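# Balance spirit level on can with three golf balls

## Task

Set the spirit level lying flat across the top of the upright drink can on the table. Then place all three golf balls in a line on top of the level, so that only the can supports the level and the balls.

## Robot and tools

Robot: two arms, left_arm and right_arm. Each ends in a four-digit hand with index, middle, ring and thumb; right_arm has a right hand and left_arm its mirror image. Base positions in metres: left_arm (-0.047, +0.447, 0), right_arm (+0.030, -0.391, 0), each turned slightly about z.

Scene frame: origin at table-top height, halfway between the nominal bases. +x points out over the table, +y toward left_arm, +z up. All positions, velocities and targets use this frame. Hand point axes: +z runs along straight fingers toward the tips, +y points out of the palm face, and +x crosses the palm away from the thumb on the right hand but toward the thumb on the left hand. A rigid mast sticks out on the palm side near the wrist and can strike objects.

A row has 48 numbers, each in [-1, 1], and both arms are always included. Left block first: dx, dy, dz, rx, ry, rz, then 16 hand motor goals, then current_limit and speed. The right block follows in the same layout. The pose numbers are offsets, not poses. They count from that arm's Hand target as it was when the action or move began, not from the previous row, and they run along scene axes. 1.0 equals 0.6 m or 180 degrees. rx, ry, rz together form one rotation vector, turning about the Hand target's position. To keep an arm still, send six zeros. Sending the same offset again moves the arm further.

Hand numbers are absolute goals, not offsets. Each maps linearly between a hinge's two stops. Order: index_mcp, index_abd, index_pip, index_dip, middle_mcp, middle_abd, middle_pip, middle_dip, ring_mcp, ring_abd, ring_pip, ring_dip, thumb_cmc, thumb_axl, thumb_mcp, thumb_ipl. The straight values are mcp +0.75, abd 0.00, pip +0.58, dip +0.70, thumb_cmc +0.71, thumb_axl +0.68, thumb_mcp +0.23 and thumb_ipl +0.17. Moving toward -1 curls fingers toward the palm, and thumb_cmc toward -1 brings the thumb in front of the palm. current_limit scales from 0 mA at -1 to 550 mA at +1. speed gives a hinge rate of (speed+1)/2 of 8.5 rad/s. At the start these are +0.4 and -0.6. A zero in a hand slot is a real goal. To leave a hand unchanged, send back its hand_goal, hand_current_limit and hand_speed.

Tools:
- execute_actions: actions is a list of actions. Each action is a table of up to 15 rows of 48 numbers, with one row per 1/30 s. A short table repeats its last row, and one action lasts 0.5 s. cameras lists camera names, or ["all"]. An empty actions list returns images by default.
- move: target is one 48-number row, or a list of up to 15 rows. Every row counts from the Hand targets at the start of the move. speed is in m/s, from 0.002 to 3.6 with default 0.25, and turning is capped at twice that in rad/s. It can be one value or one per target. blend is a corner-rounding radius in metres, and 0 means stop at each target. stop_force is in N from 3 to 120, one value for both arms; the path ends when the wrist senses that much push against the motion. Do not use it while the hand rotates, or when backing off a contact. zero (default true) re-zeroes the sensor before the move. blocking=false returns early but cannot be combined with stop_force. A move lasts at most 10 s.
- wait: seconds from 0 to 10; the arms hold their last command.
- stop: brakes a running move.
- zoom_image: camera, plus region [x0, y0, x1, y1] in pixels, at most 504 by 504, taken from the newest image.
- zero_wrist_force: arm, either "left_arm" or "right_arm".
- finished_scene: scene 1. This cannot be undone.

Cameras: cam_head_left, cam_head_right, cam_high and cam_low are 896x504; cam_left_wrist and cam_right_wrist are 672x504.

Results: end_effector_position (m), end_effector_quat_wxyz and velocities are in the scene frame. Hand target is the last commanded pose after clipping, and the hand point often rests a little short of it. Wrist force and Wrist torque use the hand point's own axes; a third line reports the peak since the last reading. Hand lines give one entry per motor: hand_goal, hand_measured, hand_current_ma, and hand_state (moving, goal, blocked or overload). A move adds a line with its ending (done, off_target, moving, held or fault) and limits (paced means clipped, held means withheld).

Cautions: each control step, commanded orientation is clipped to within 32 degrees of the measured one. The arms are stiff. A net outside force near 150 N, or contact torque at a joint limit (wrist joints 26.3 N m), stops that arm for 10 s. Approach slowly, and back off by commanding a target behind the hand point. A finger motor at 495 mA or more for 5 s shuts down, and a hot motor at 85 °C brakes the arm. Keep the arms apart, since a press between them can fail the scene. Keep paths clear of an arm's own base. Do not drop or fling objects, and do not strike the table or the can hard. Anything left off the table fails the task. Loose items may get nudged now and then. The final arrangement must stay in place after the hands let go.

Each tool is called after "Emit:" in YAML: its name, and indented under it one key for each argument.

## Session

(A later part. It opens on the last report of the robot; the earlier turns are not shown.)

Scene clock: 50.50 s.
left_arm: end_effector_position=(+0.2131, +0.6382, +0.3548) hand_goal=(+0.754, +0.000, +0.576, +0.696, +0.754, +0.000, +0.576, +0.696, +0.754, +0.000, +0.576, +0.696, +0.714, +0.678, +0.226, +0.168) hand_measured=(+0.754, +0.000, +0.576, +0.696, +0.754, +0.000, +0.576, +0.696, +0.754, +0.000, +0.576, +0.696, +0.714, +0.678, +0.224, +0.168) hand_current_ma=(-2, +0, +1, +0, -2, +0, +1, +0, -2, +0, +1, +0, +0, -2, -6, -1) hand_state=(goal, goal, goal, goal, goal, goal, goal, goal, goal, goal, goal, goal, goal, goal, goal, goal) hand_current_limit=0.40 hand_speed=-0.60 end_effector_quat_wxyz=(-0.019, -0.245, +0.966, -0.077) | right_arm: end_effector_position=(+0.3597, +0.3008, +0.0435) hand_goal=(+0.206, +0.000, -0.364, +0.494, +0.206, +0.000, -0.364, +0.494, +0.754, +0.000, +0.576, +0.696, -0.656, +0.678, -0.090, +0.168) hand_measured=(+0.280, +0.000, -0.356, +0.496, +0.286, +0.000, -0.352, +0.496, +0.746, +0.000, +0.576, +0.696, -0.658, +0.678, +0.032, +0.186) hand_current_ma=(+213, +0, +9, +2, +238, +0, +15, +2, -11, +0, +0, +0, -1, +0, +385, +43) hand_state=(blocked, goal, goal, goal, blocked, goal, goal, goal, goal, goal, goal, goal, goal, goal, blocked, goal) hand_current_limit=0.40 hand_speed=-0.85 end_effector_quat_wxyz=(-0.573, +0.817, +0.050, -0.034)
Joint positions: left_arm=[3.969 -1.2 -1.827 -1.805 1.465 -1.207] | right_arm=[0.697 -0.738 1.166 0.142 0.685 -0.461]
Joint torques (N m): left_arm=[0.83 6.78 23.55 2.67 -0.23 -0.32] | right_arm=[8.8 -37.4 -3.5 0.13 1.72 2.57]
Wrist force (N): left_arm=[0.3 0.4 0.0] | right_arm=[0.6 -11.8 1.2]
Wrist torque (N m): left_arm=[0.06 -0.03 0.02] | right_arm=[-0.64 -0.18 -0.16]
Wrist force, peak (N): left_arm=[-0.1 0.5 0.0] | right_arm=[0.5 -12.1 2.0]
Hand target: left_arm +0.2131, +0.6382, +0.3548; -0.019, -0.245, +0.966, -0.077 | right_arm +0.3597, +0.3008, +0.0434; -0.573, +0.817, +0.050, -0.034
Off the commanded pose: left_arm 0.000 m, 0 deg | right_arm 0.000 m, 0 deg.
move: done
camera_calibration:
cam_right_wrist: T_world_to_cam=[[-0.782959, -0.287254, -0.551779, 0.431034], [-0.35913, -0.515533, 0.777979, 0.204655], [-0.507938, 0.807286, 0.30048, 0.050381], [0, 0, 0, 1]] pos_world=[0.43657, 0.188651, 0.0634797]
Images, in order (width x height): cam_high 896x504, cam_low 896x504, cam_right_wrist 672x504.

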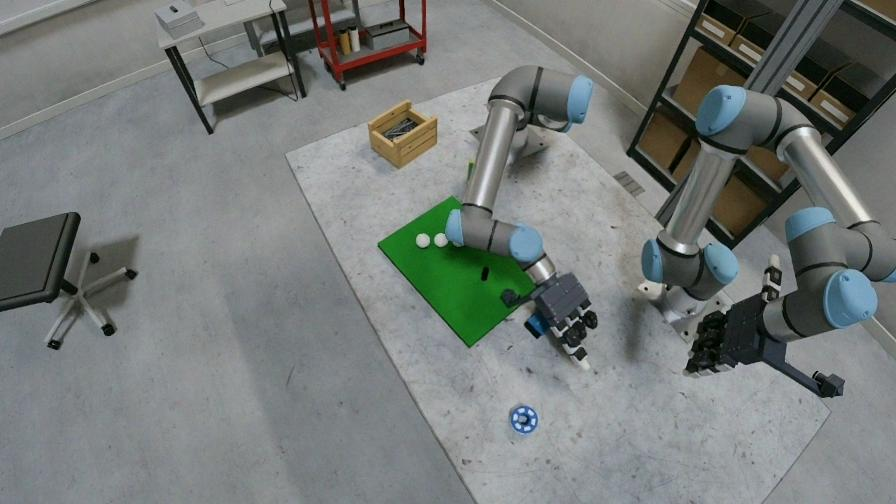

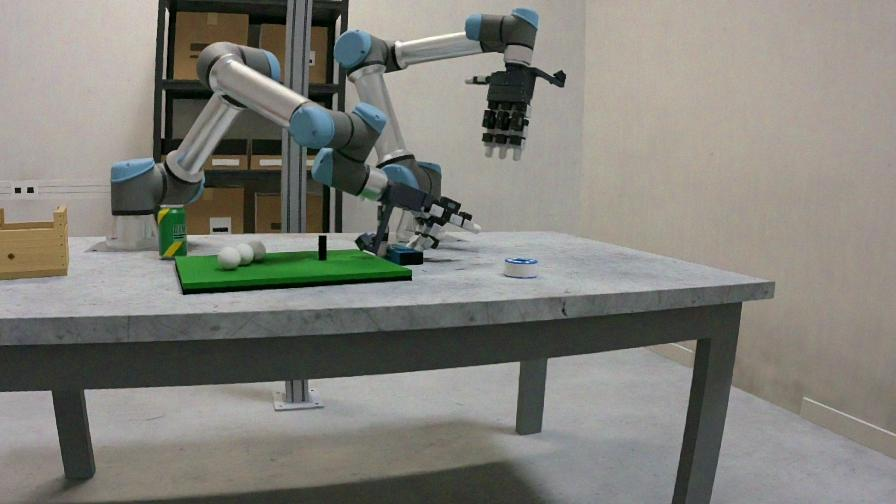

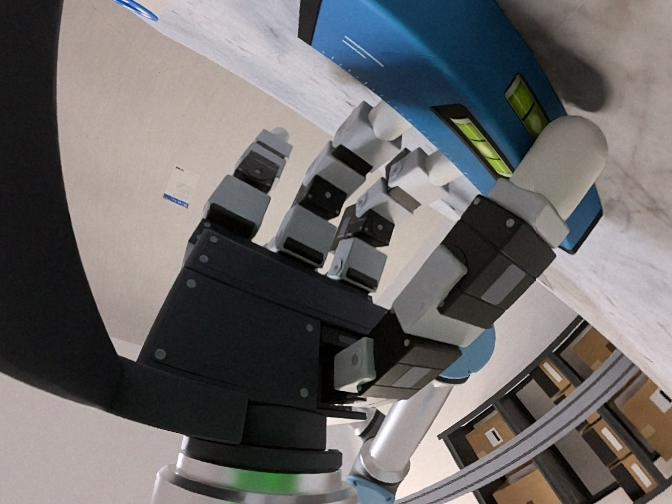

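Emit:
move:
  target: [0,0,0,0,0,0,0.754,0,0.576,0.696,0.754,0,0.576,0.696,0.754,0,0.576,0.696,0.714,0.678,0.226,0.168,0.4,-0.6,0,0,0.1,0,0,0,0.2055,0,-0.364,0.494,0.2055,0,-0.364,0.494,0.754,0,0.576,0.696,-0.656,0.678,-0.090,0.168,0.4,-0.85]
  speed: 0.08
  cameras: ["cam_low","cam_right_wrist"]

Emit:
zoom_image:
  camera: "cam_low"
  region: [300, 120, 500, 300]

Scene clock: 52.17 s.
left_arm: end_effector_position=(+0.2131, +0.6382, +0.3548) hand_goal=(+0.754, +0.000, +0.576, +0.696, +0.754, +0.000, +0.576, +0.696, +0.754, +0.000, +0.576, +0.696, +0.714, +0.678, +0.226, +0.168) hand_measured=(+0.754, +0.000, +0.576, +0.696, +0.754, +0.000, +0.576, +0.696, +0.754, +0.000, +0.576, +0.696, +0.714, +0.678, +0.224, +0.168) hand_current_ma=(-2, +0, +1, +0, -2, +0, +1, +0, -2, +0, +1, +0, +0, -2, -6, -1) hand_state=(goal, goal, goal, goal, goal, goal, goal, goal, goal, goal, goal, goal, goal, goal, goal, goal) hand_current_limit=0.40 hand_speed=-0.60 end_effector_quat_wxyz=(-0.019, -0.245, +0.966, -0.077) | right_arm: end_effector_position=(+0.3598, +0.3009, +0.1036) hand_goal=(+0.206, +0.000, -0.364, +0.494, +0.206, +0.000, -0.364, +0.494, +0.754, +0.000, +0.576, +0.696, -0.656, +0.678, -0.090, +0.168) hand_measured=(+0.274, +0.000, -0.342, +0.504, +0.274, +0.000, -0.334, +0.506, +0.746, +0.000, +0.576, +0.696, -0.654, +0.678, +0.026, +0.188) hand_current_ma=(+193, +0, +36, +12, +191, +0, +54, +16, -11, +0, +0, +0, +1, +0, +385, +50) hand_state=(blocked, goal, blocked, goal, blocked, goal, blocked, goal, goal, goal, goal, goal, goal, goal, blocked, blocked) hand_current_limit=0.40 hand_speed=-0.85 end_effector_quat_wxyz=(-0.573, +0.817, +0.050, -0.034)
Joint positions: left_arm=[3.969 -1.2 -1.827 -1.805 1.465 -1.207] | right_arm=[0.697 -0.794 1.105 0.259 0.685 -0.461]
Joint torques (N m): left_arm=[1.02 6.84 23.94 2.69 -0.21 -0.3] | right_arm=[4.63 -42.78 -7 -1.67 -2.13 -1.99]
Wrist force (N): left_arm=[0.0 0.1 -0.1] | right_arm=[0.2 -1.6 2.5]
Wrist torque (N m): left_arm=[0.03 0.00 0.01] | right_arm=[-0.08 -0.19 -0.04]
Wrist force, peak (N): left_arm=[-0.2 0.4 -0.1] | right_arm=[0.8 -12.0 1.2]
Hand target: left_arm +0.2131, +0.6382, +0.3548; -0.019, -0.245, +0.966, -0.077 | right_arm +0.3597, +0.3008, +0.1034; -0.573, +0.817, +0.050, -0.034
Off the commanded pose: left_arm 0.000 m, 0 deg | right_arm 0.000 m, 0 deg.
move: done
camera_calibration:
cam_right_wrist: T_world_to_cam=[[-0.782929, -0.287125, -0.551889, 0.464201], [-0.359217, -0.515643, 0.777866, 0.158023], [-0.507923, 0.807262, 0.300571, 0.0322279], [0, 0, 0, 1]] pos_world=[0.43657, 0.188751, 0.12358]
Images, in order (width x height): cam_low 896x504, cam_right_wrist 672x504.

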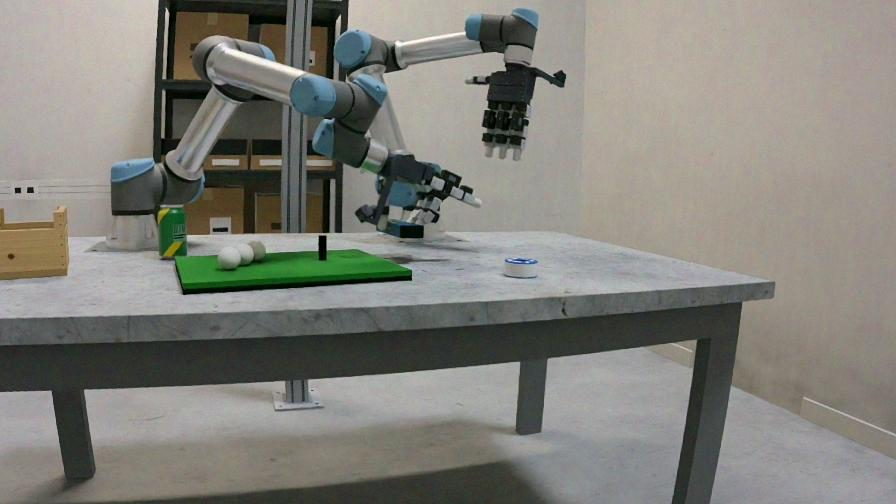

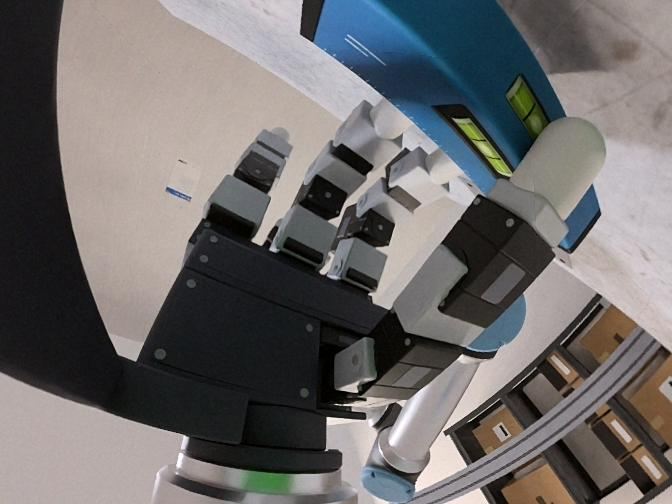

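Scaled by 2.520.

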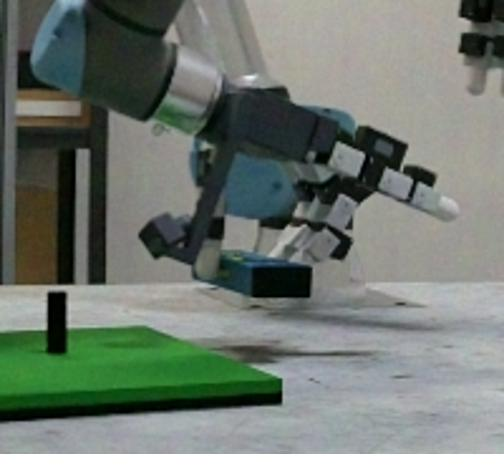

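Emit:
move:
  target: [0,0,0,0,0,0,0.754,0,0.576,0.696,0.754,0,0.576,0.696,0.754,0,0.576,0.696,0.714,0.678,0.226,0.168,0.4,-0.6,0.034,-0.168,0.328,0.1103,0.0135,0,0.2055,0,-0.364,0.494,0.2055,0,-0.364,0.494,0.754,0,0.576,0.696,-0.656,0.678,-0.090,0.168,0.4,-0.85]
  speed: 0.25
  cameras: ["cam_head_left","cam_head_right","cam_high","cam_low","cam_right_wrist"]

Scene clock: 54.33 s.
left_arm: end_effector_position=(+0.2131, +0.6382, +0.3548) hand_goal=(+0.754, +0.000, +0.576, +0.696, +0.754, +0.000, +0.576, +0.696, +0.754, +0.000, +0.576, +0.696, +0.714, +0.678, +0.226, +0.168) hand_measured=(+0.754, +0.000, +0.576, +0.696, +0.754, +0.000, +0.576, +0.696, +0.754, +0.000, +0.576, +0.696, +0.714, +0.678, +0.224, +0.168) hand_current_ma=(-2, +0, +1, +0, -2, +0, +1, +0, -2, +0, +1, +0, +0, -2, -6, -1) hand_state=(goal, goal, goal, goal, goal, goal, goal, goal, goal, goal, goal, goal, goal, goal, goal, goal) hand_current_limit=0.40 hand_speed=-0.60 end_effector_quat_wxyz=(-0.019, -0.245, +0.966, -0.077) | right_arm: end_effector_position=(+0.3801, +0.2000, +0.3001) hand_goal=(+0.206, +0.000, -0.364, +0.494, +0.206, +0.000, -0.364, +0.494, +0.754, +0.000, +0.576, +0.696, -0.656, +0.678, -0.090, +0.168) hand_measured=(+0.272, +0.000, -0.340, +0.504, +0.270, +0.000, -0.334, +0.506, +0.744, +0.000, +0.576, +0.696, -0.652, +0.678, +0.026, +0.192) hand_current_ma=(+187, +0, +39, +13, +179, +0, +56, +17, -11, +0, +0, +0, +2, +0, +385, +61) hand_state=(blocked, goal, blocked, goal, blocked, goal, blocked, goal, goal, goal, goal, goal, goal, goal, blocked, blocked) hand_current_limit=0.40 hand_speed=-0.85 end_effector_quat_wxyz=(+0.706, -0.706, -0.043, +0.042)
Joint positions: left_arm=[3.969 -1.2 -1.827 -1.805 1.465 -1.207] | right_arm=[0.465 -1.233 1.435 -0.204 0.371 0.001]
Joint torques (N m): left_arm=[0.81 7.19 23.93 2.83 -0.2 -0.35] | right_arm=[2.14 -37.99 -34.75 -1.13 -0.68 0.99]
Wrist force (N): left_arm=[-0.2 0.3 0.2] | right_arm=[0.0 -1.9 3.2]
Wrist torque (N m): left_arm=[0.03 0.03 -0.02] | right_arm=[-0.33 -0.16 -0.01]
Wrist force, peak (N): left_arm=[0.1 0.5 0.0] | right_arm=[0.1 -4.3 1.8]
Hand target: left_arm +0.2131, +0.6382, +0.3548; -0.019, -0.245, +0.966, -0.077 | right_arm +0.3801, +0.2000, +0.3002; +0.706, -0.706, -0.043, +0.042
Off the commanded pose: left_arm 0.000 m, 0 deg | right_arm 0.000 m, 0 deg.
move: done
camera_calibration:
cam_right_wrist: T_world_to_cam=[[-0.807394, -0.0886456, -0.583315, 0.538686], [-0.330134, -0.751522, 0.571162, 0.0585389], [-0.489005, 0.653725, 0.57751, 0.00534146], [0, 0, 0, 1]] pos_world=[0.45687, 0.0882536, 0.277704]
Images, in order (width x height): cam_head_left 896x504, cam_head_right 896x504, cam_high 896x504, cam_low 896x504, cam_right_wrist 672x504.

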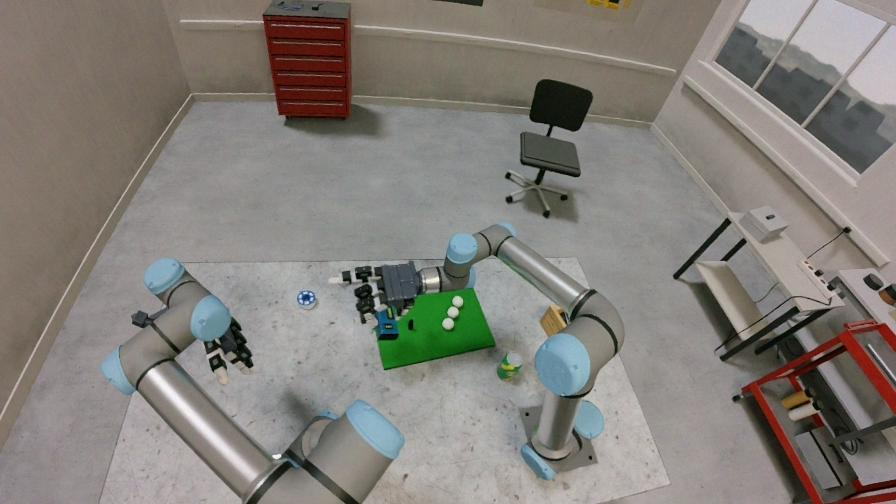

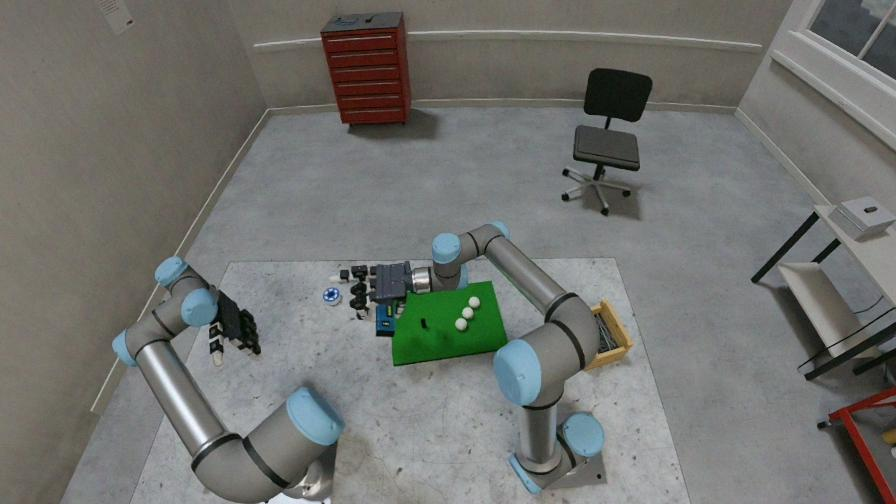

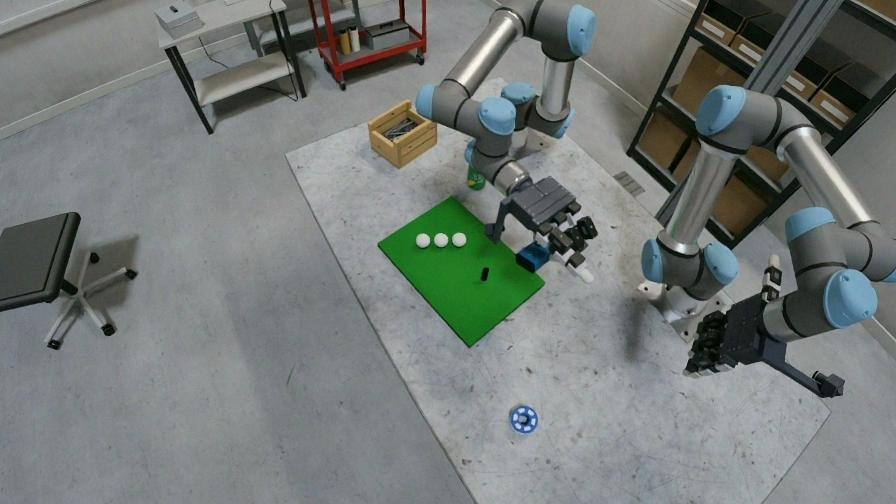

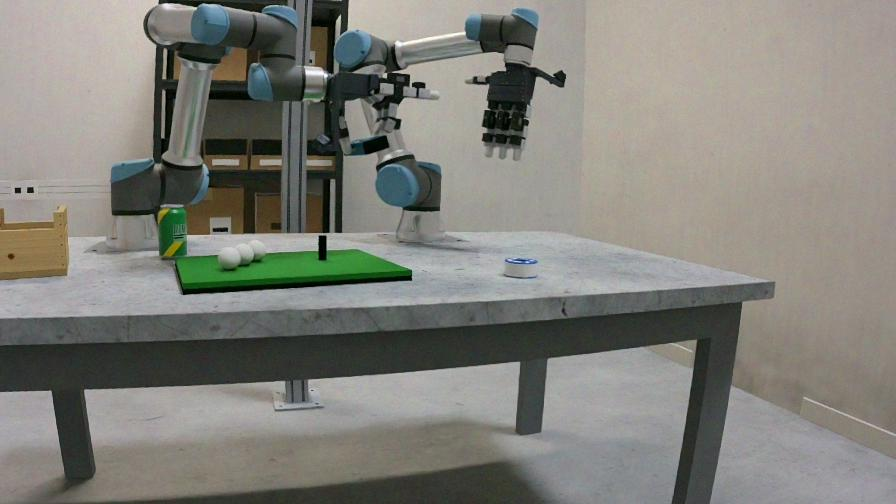

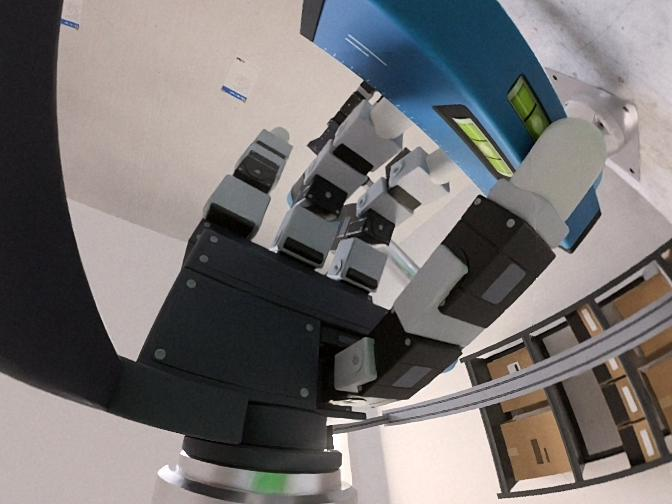

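Emit:
zoom_image:
  camera: "cam_head_left"
  region: [420, 280, 560, 400]

Emit:
zoom_image:
  camera: "cam_head_right"
  region: [380, 270, 540, 400]

Emit:
zoom_image:
  camera: "cam_low"
  region: [140, 190, 340, 310]

Emit:
zoom_image:
  camera: "cam_high"
  region: [370, 130, 610, 360]

Scaled by 3.600.

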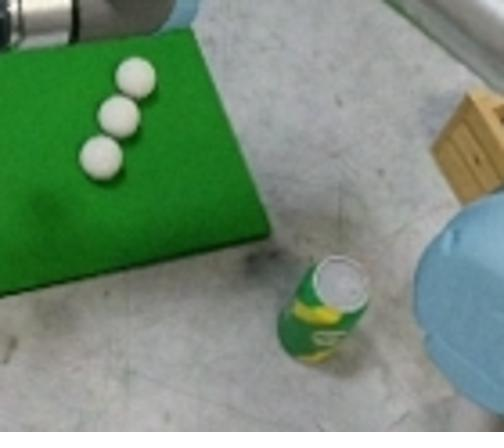

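Scaled by 3.150.

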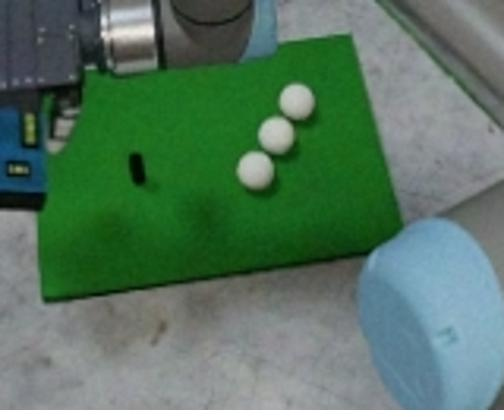

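Scaled by 2.520.

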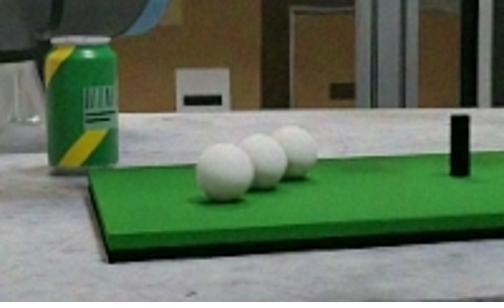

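Scaled by 2.100.

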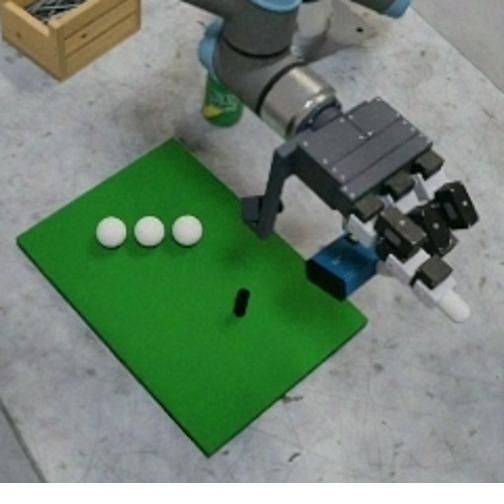

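Emit:
zoom_image:
  camera: "cam_head_left"
  region: [300, 240, 440, 360]

Emit:
zoom_image:
  camera: "cam_head_right"
  region: [310, 240, 450, 360]

Scaled by 3.600.

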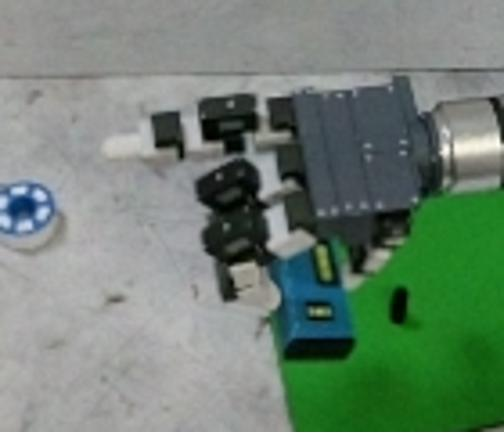

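Scaled by 3.600.

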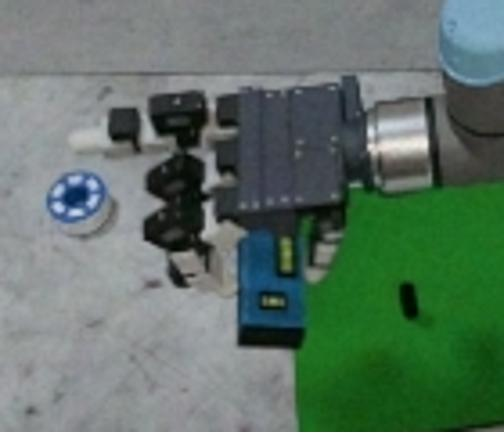

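Emit:
move:
  target: [0,0,0,0,0,0,0.754,0,0.576,0.696,0.754,0,0.576,0.696,0.754,0,0.576,0.696,0.714,0.678,0.226,0.168,0.4,-0.6,-0.1835,-0.733,0,0,0,0.7944,0.2055,0,-0.364,0.494,0.2055,0,-0.364,0.494,0.754,0,0.576,0.696,-0.656,0.678,-0.090,0.168,0.4,-0.85]
  speed: 0.35
  cameras: ["cam_head_left","cam_head_right","cam_high","cam_low","cam_right_wrist"]

Scene clock: 60.90 s.
left_arm: end_effector_position=(+0.2131, +0.6382, +0.3548) hand_goal=(+0.754, +0.000, +0.576, +0.696, +0.754, +0.000, +0.576, +0.696, +0.754, +0.000, +0.576, +0.696, +0.714, +0.678, +0.226, +0.168) hand_measured=(+0.754, +0.000, +0.576, +0.696, +0.754, +0.000, +0.576, +0.696, +0.754, +0.000, +0.576, +0.696, +0.714, +0.678, +0.224, +0.168) hand_current_ma=(-2, +0, +1, +0, -2, +0, +1, +0, -2, +0, +1, +0, +0, -2, -6, -1) hand_state=(goal, goal, goal, goal, goal, goal, goal, goal, goal, goal, goal, goal, goal, goal, goal, goal) hand_current_limit=0.40 hand_speed=-0.60 end_effector_quat_wxyz=(-0.019, -0.245, +0.966, -0.077) | right_arm: end_effector_position=(+0.2700, -0.2397, +0.3002) hand_goal=(+0.206, +0.000, -0.364, +0.494, +0.206, +0.000, -0.364, +0.494, +0.754, +0.000, +0.576, +0.696, -0.656, +0.678, -0.090, +0.168) hand_measured=(+0.272, +0.000, -0.340, +0.504, +0.270, +0.000, -0.334, +0.506, +0.744, +0.000, +0.576, +0.696, -0.652, +0.678, +0.026, +0.192) hand_current_ma=(+187, +0, +39, +13, +179, +0, +56, +17, -11, +0, +0, +0, +3, +0, +385, +61) hand_state=(blocked, goal, blocked, goal, blocked, goal, blocked, goal, goal, goal, goal, goal, goal, goal, blocked, blocked) hand_current_limit=0.40 hand_speed=-0.85 end_effector_quat_wxyz=(-0.184, +0.183, +0.683, -0.683)
Joint positions: left_arm=[3.969 -1.2 -1.827 -1.805 1.465 -1.207] | right_arm=[0.522 -1.349 1.587 -0.237 -2.068 0]
Joint torques (N m): left_arm=[0.67 7.07 24.44 2.96 -0.35 -0.42] | right_arm=[-9.24 -28.79 -20.34 3.31 -1.33 -2.12]
Wrist force (N): left_arm=[0.1 0.1 0.1] | right_arm=[-0.2 -1.7 3.2]
Wrist torque (N m): left_arm=[0.01 -0.01 0.01] | right_arm=[-0.31 -0.16 -0.07]
Wrist force, peak (N): left_arm=[-0.2 0.4 -0.3] | right_arm=[-0.1 -2.0 4.3]
Hand target: left_arm +0.2131, +0.6382, +0.3548; -0.019, -0.245, +0.966, -0.077 | right_arm +0.2700, -0.2398, +0.3002; -0.184, +0.183, +0.683, -0.683
Off the commanded pose: left_arm 0.000 m, 0 deg | right_arm 0.000 m, 0 deg.
move: done
camera_calibration:
cam_right_wrist: T_world_to_cam=[[0.698067, -0.415233, -0.583339, -0.0738245], [0.716026, 0.401342, 0.571167, -0.314367], [-0.0030492, -0.816398, 0.577481, -0.244704], [0, 0, 0, 1]] pos_world=[0.275884, -0.104262, 0.277803]
Images, in order (width x height): cam_head_left 896x504, cam_head_right 896x504, cam_high 896x504, cam_low 896x504, cam_right_wrist 672x504.

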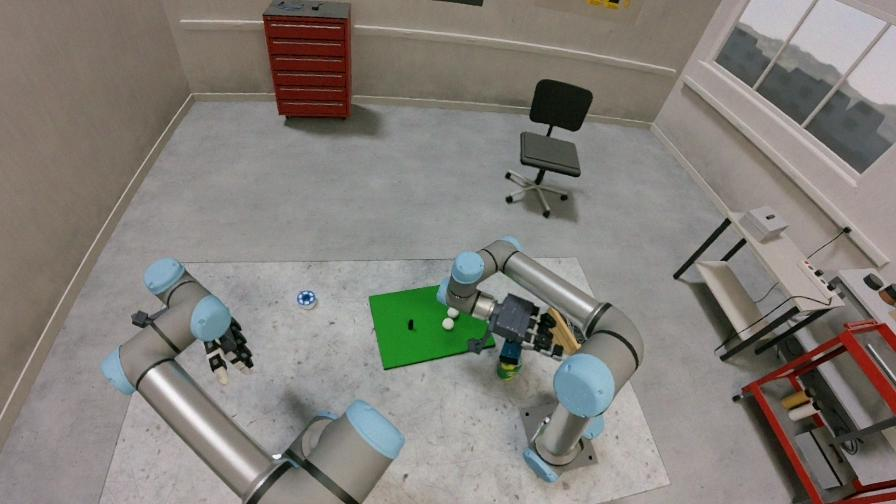

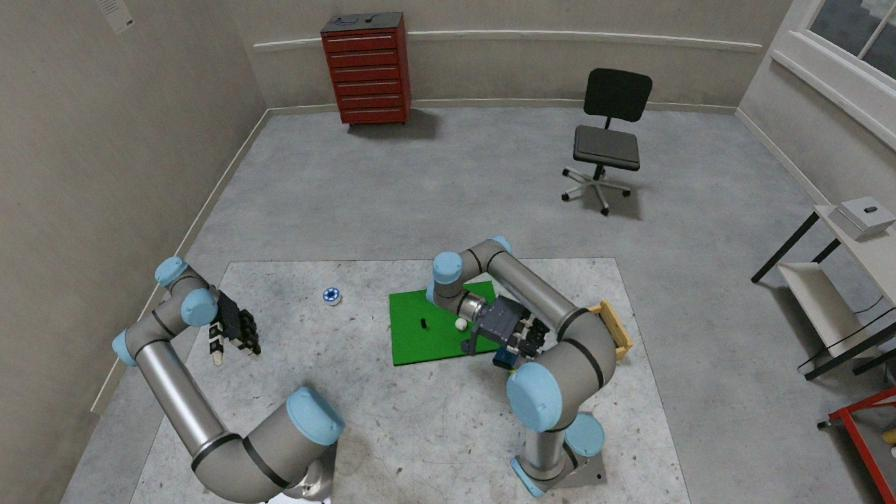

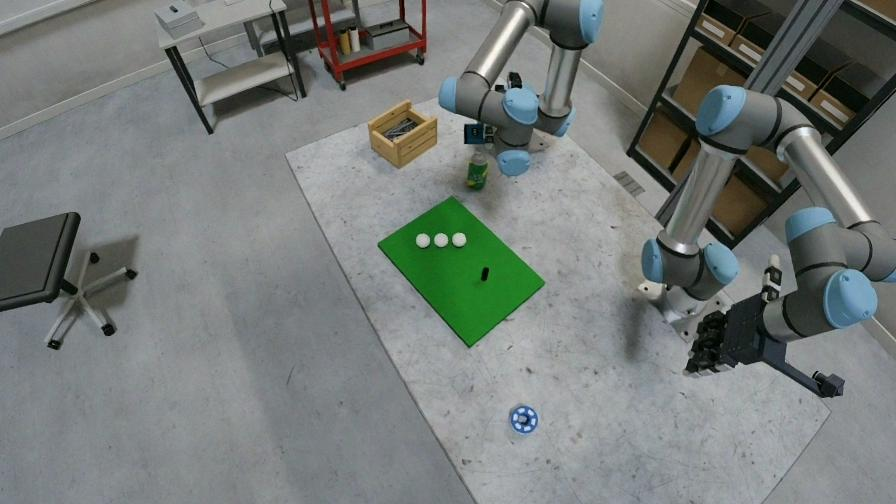

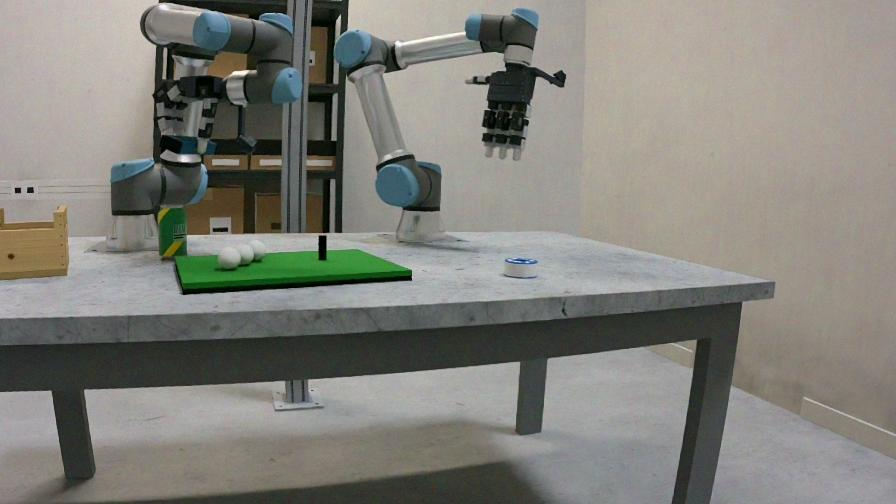

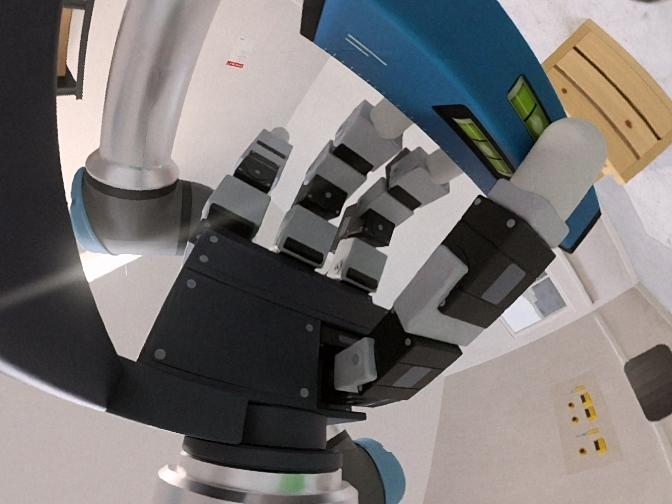

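Emit:
zoom_image:
  camera: "cam_right_wrist"
  region: [272, 0, 672, 300]

Emit:
zoom_image:
  camera: "cam_high"
  region: [440, 70, 560, 200]

Emit:
zoom_image:
  camera: "cam_head_left"
  region: [450, 280, 590, 400]

Emit:
zoom_image:
  camera: "cam_low"
  region: [110, 60, 290, 270]

Scaled by 1.260 from the camera's 672x504 image, which has a finer 960x720 frame.

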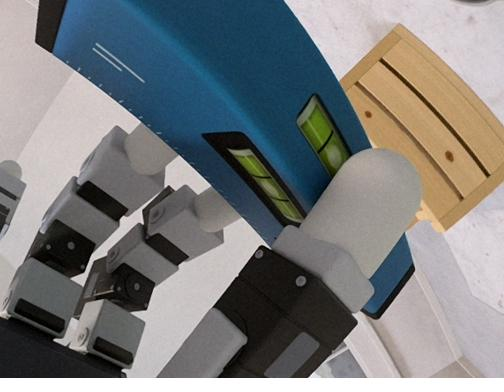

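Scaled by 3.877.

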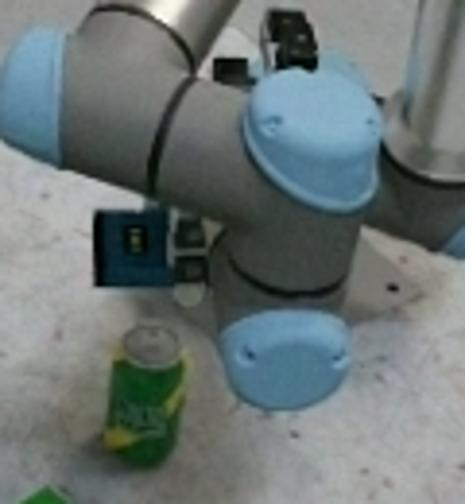

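Scaled by 3.600.

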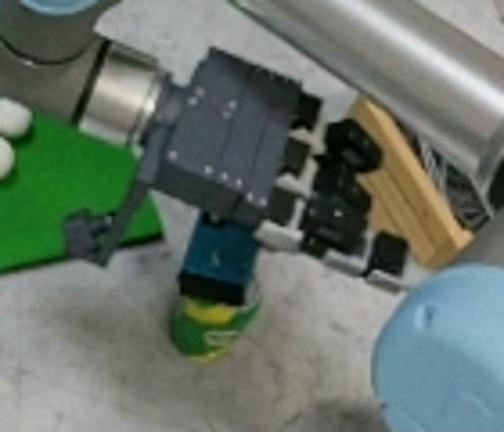

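Scaled by 2.400.

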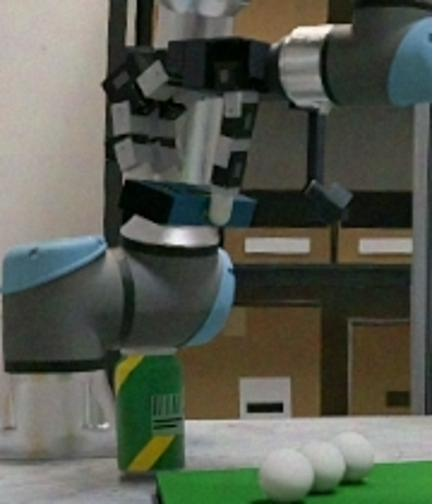

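Emit:
move:
  target: [0,0,0,0,0,0,0.754,0,0.576,0.696,0.754,0,0.576,0.696,0.754,0,0.576,0.696,0.714,0.678,0.226,0.168,0.4,-0.6,-0.0183,-0.0867,-0.19,0.0962,-0.0556,0,0.2055,0,-0.364,0.494,0.2055,0,-0.364,0.494,0.754,0,0.576,0.696,-0.656,0.678,-0.090,0.168,0.4,-0.85]
  speed: 0.2
  cameras: ["cam_head_left","cam_high","cam_low","cam_right_wrist"]

Emit:
zoom_image:
  camera: "cam_high"
  region: [440, 70, 560, 200]

Emit:
zoom_image:
  camera: "cam_head_left"
  region: [450, 280, 590, 400]

Emit:
zoom_image:
  camera: "cam_low"
  region: [110, 60, 290, 270]

Scene clock: 68.23 s.
left_arm: end_effector_position=(+0.2131, +0.6382, +0.3548) hand_goal=(+0.754, +0.000, +0.576, +0.696, +0.754, +0.000, +0.576, +0.696, +0.754, +0.000, +0.576, +0.696, +0.714, +0.678, +0.226, +0.168) hand_measured=(+0.754, +0.000, +0.576, +0.696, +0.754, +0.000, +0.576, +0.696, +0.754, +0.000, +0.576, +0.696, +0.714, +0.678, +0.224, +0.168) hand_current_ma=(-2, +0, +1, +0, -2, +0, +1, +0, -2, +0, +1, +0, +0, -2, -6, -1) hand_state=(goal, goal, goal, goal, goal, goal, goal, goal, goal, goal, goal, goal, goal, goal, goal, goal) hand_current_limit=0.40 hand_speed=-0.60 end_effector_quat_wxyz=(-0.019, -0.245, +0.966, -0.077) | right_arm: end_effector_position=(+0.2591, -0.2918, +0.1863) hand_goal=(+0.206, +0.000, -0.364, +0.494, +0.206, +0.000, -0.364, +0.494, +0.754, +0.000, +0.576, +0.696, -0.656, +0.678, -0.090, +0.168) hand_measured=(+0.272, +0.000, -0.340, +0.504, +0.270, +0.000, -0.332, +0.508, +0.744, +0.000, +0.576, +0.696, -0.652, +0.678, +0.026, +0.192) hand_current_ma=(+187, +0, +40, +14, +179, +0, +58, +17, -11, +0, +0, +0, +3, +0, +385, +61) hand_state=(blocked, goal, blocked, goal, blocked, goal, blocked, goal, goal, goal, goal, goal, goal, goal, blocked, blocked) hand_current_limit=0.40 hand_speed=-0.85 end_effector_quat_wxyz=(-0.149, +0.212, +0.791, -0.554)
Joint positions: left_arm=[3.969 -1.2 -1.827 -1.805 1.465 -1.207] | right_arm=[0.371 -1.614 2.011 -0.825 -2.174 -0.254]
Joint torques (N m): left_arm=[0.77 7.76 24.8 2.98 -0.23 -0.46] | right_arm=[2.7 -14.33 -11.83 -1.52 1.63 0.52]
Wrist force (N): left_arm=[0.0 0.1 -0.1] | right_arm=[0.1 -1.8 1.9]
Wrist torque (N m): left_arm=[0.04 0.00 0.00] | right_arm=[-0.11 -0.13 -0.07]
Wrist force, peak (N): left_arm=[0.4 0.1 0.0] | right_arm=[0.2 -3.3 2.6]
Hand target: left_arm +0.2131, +0.6382, +0.3548; -0.019, -0.245, +0.966, -0.077 | right_arm +0.2590, -0.2918, +0.1862; -0.149, +0.212, +0.791, -0.554
Off the commanded pose: left_arm 0.000 m, 0 deg | right_arm 0.000 m, 0 deg.
move: done
camera_calibration:
cam_right_wrist: T_world_to_cam=[[0.798233, -0.241975, -0.551608, -0.135632], [0.596961, 0.195593, 0.778062, -0.2883], [-0.0803805, -0.950364, 0.300578, -0.188905], [0, 0, 0, 1]] pos_world=[0.265185, -0.155959, 0.20628]
Images, in order (width x height): cam_head_left 896x504, cam_high 896x504, cam_low 896x504, cam_right_wrist 672x504.

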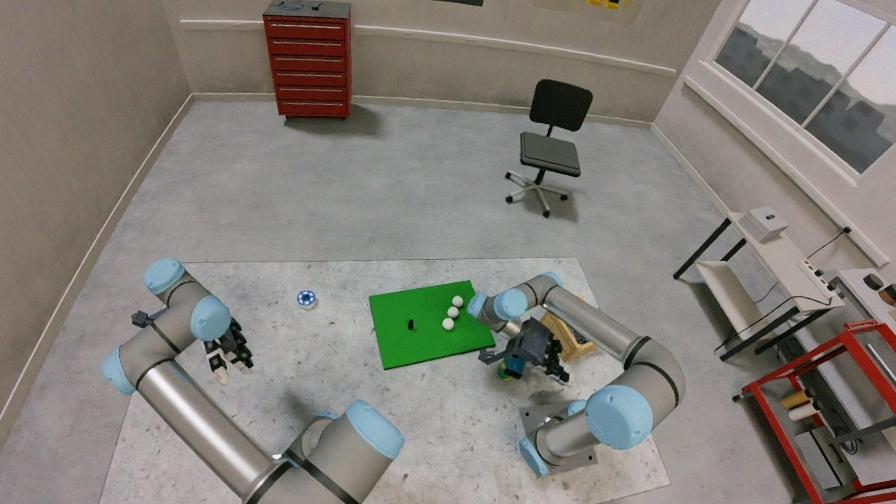

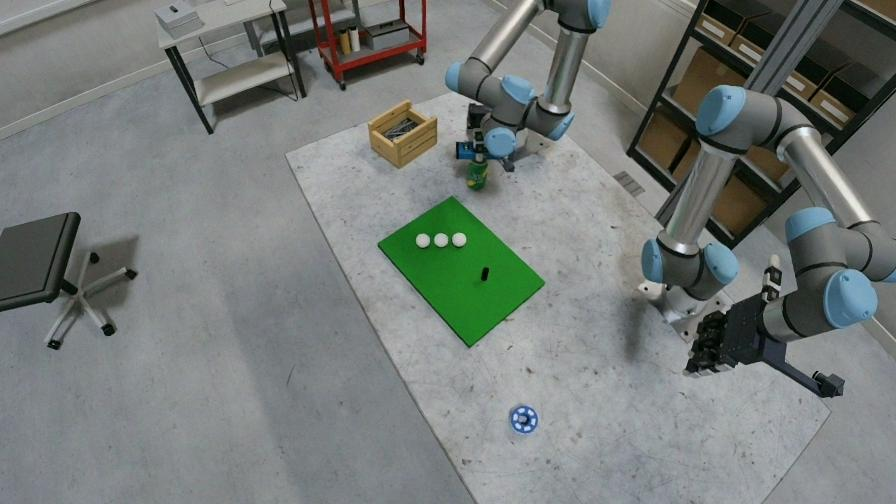

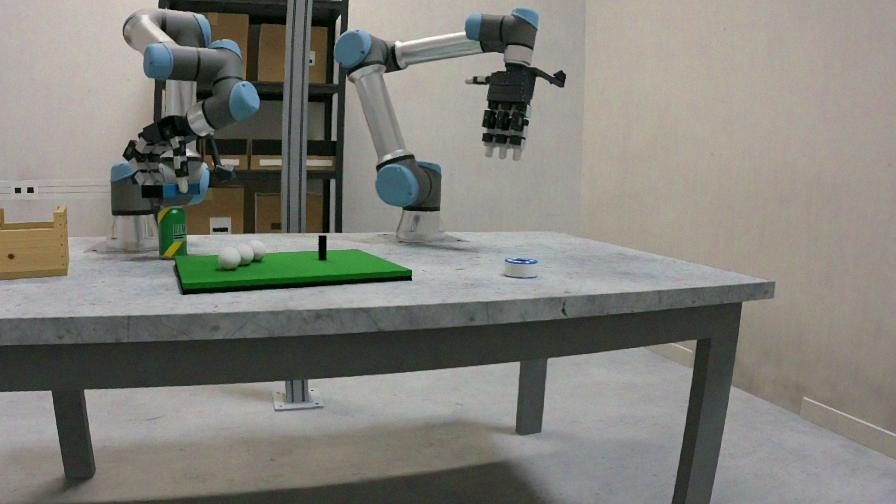

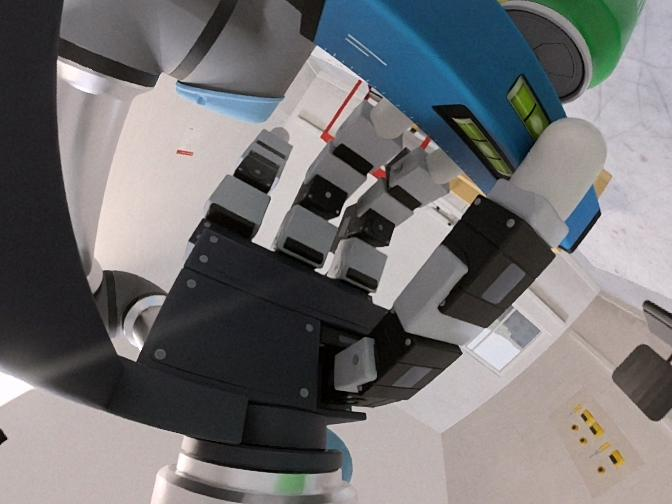

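Scaled by 3.877.

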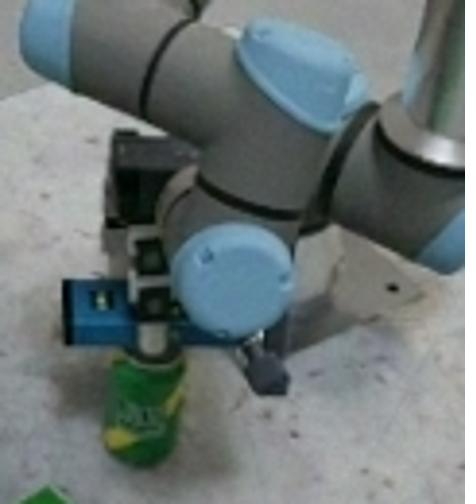

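Scaled by 3.600.

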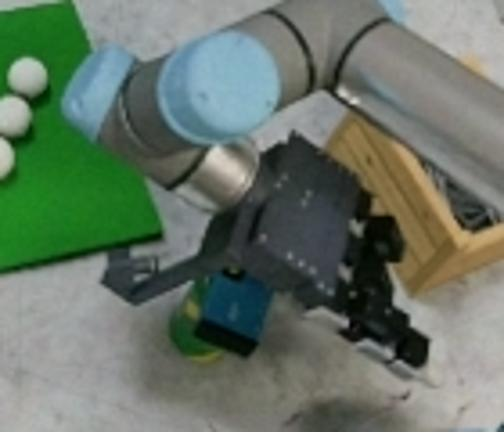

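Scaled by 2.400.

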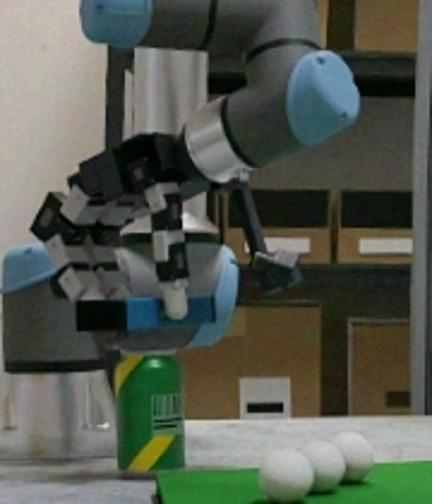

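Emit:
move:
  target: [0,0,0,0,0,0, 0.754,0,0.576,0.696,0.754,0,0.576,0.696,0.754,0,0.576,0.696,0.714,0.678,0.226,0.168,0.4,-0.6, 0,0,-0.055,0,0,0, 0.2055,0,-0.364,0.494,0.2055,0,-0.364,0.494,0.754,0,0.576,0.696,-0.656,0.678,-0.090,0.168,0.4,-0.85]
  speed: 0.03
  stop_force: 4
  cameras: ["cam_low","cam_high","cam_right_wrist"]

Scene clock: 73.67 s.
left_arm: end_effector_position=(+0.2131, +0.6382, +0.3548) hand_goal=(+0.754, +0.000, +0.576, +0.696, +0.754, +0.000, +0.576, +0.696, +0.754, +0.000, +0.576, +0.696, +0.714, +0.678, +0.226, +0.168) hand_measured=(+0.754, +0.000, +0.576, +0.696, +0.754, +0.000, +0.576, +0.696, +0.754, +0.000, +0.576, +0.696, +0.714, +0.678, +0.224, +0.168) hand_current_ma=(-2, +0, +1, +0, -2, +0, +1, +0, -2, +0, +1, +0, +0, -2, -6, -1) hand_state=(goal, goal, goal, goal, goal, goal, goal, goal, goal, goal, goal, goal, goal, goal, goal, goal) hand_current_limit=0.40 hand_speed=-0.60 end_effector_quat_wxyz=(-0.019, -0.245, +0.966, -0.077) | right_arm: end_effector_position=(+0.2590, -0.2918, +0.1659) hand_goal=(+0.206, +0.000, -0.364, +0.494, +0.206, +0.000, -0.364, +0.494, +0.754, +0.000, +0.576, +0.696, -0.656, +0.678, -0.090, +0.168) hand_measured=(+0.272, +0.000, -0.340, +0.504, +0.270, +0.000, -0.334, +0.506, +0.744, +0.000, +0.576, +0.696, -0.652, +0.678, +0.026, +0.194) hand_current_ma=(+185, +0, +41, +14, +178, +0, +58, +16, -12, +0, +0, +0, +3, +0, +385, +71) hand_state=(blocked, goal, blocked, goal, blocked, goal, blocked, goal, goal, goal, goal, goal, goal, goal, blocked, blocked) hand_current_limit=0.40 hand_speed=-0.85 end_effector_quat_wxyz=(-0.149, +0.212, +0.791, -0.554)
Joint positions: left_arm=[3.969 -1.2 -1.827 -1.805 1.465 -1.207] | right_arm=[0.371 -1.592 2.047 -0.883 -2.174 -0.254]
Joint torques (N m): left_arm=[0.42 7.89 25.31 3.09 -0.2 -0.5] | right_arm=[5.41 -31.35 -31.43 -1.55 1.55 -0.87]
Wrist force (N): left_arm=[0.0 0.2 0.1] | right_arm=[0.0 -1.7 1.9]
Wrist torque (N m): left_arm=[0.02 0.01 0.00] | right_arm=[-0.08 -0.13 -0.07]
Wrist force, peak (N): left_arm=[0.2 0.4 0.0] | right_arm=[-0.3 -9.6 -0.8]
Hand target: left_arm +0.2131, +0.6382, +0.3548; -0.019, -0.245, +0.966, -0.077 | right_arm +0.2590, -0.2918, +0.1659; -0.149, +0.212, +0.791, -0.554 (not the last commanded pose)
Off the commanded pose: left_arm 0.000 m, 0 deg | right_arm 0.013 m, 0 deg.
move: contact (right_arm)
camera_calibration:
cam_right_wrist: T_world_to_cam=[[0.798182, -0.241867, -0.55173, -0.146832], [0.597042, 0.195551, 0.77801, -0.272446], [-0.0802834, -0.9504, 0.30049, -0.182788], [0, 0, 0, 1]] pos_world=[0.265186, -0.155959, 0.18588]
Images, in order (width x height): cam_high 896x504, cam_low 896x504, cam_right_wrist 672x504.

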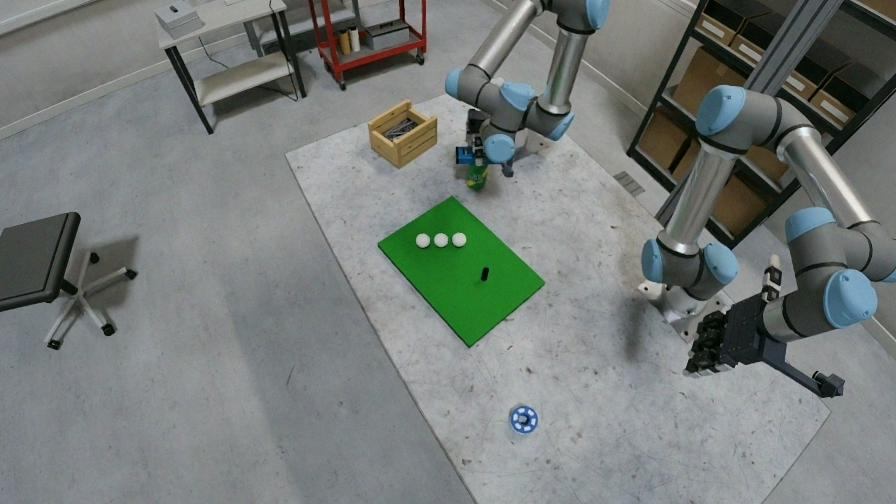

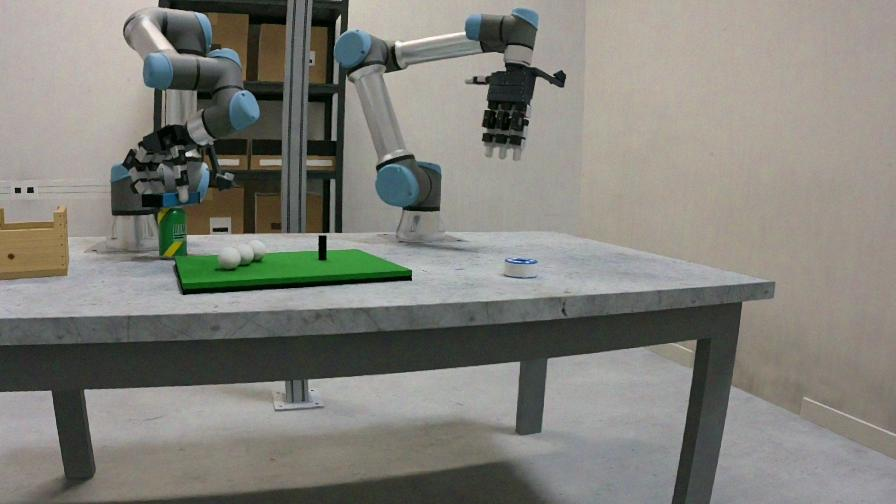

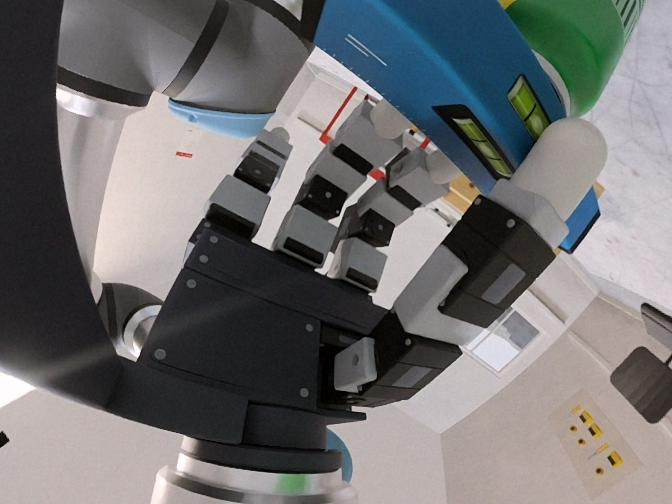

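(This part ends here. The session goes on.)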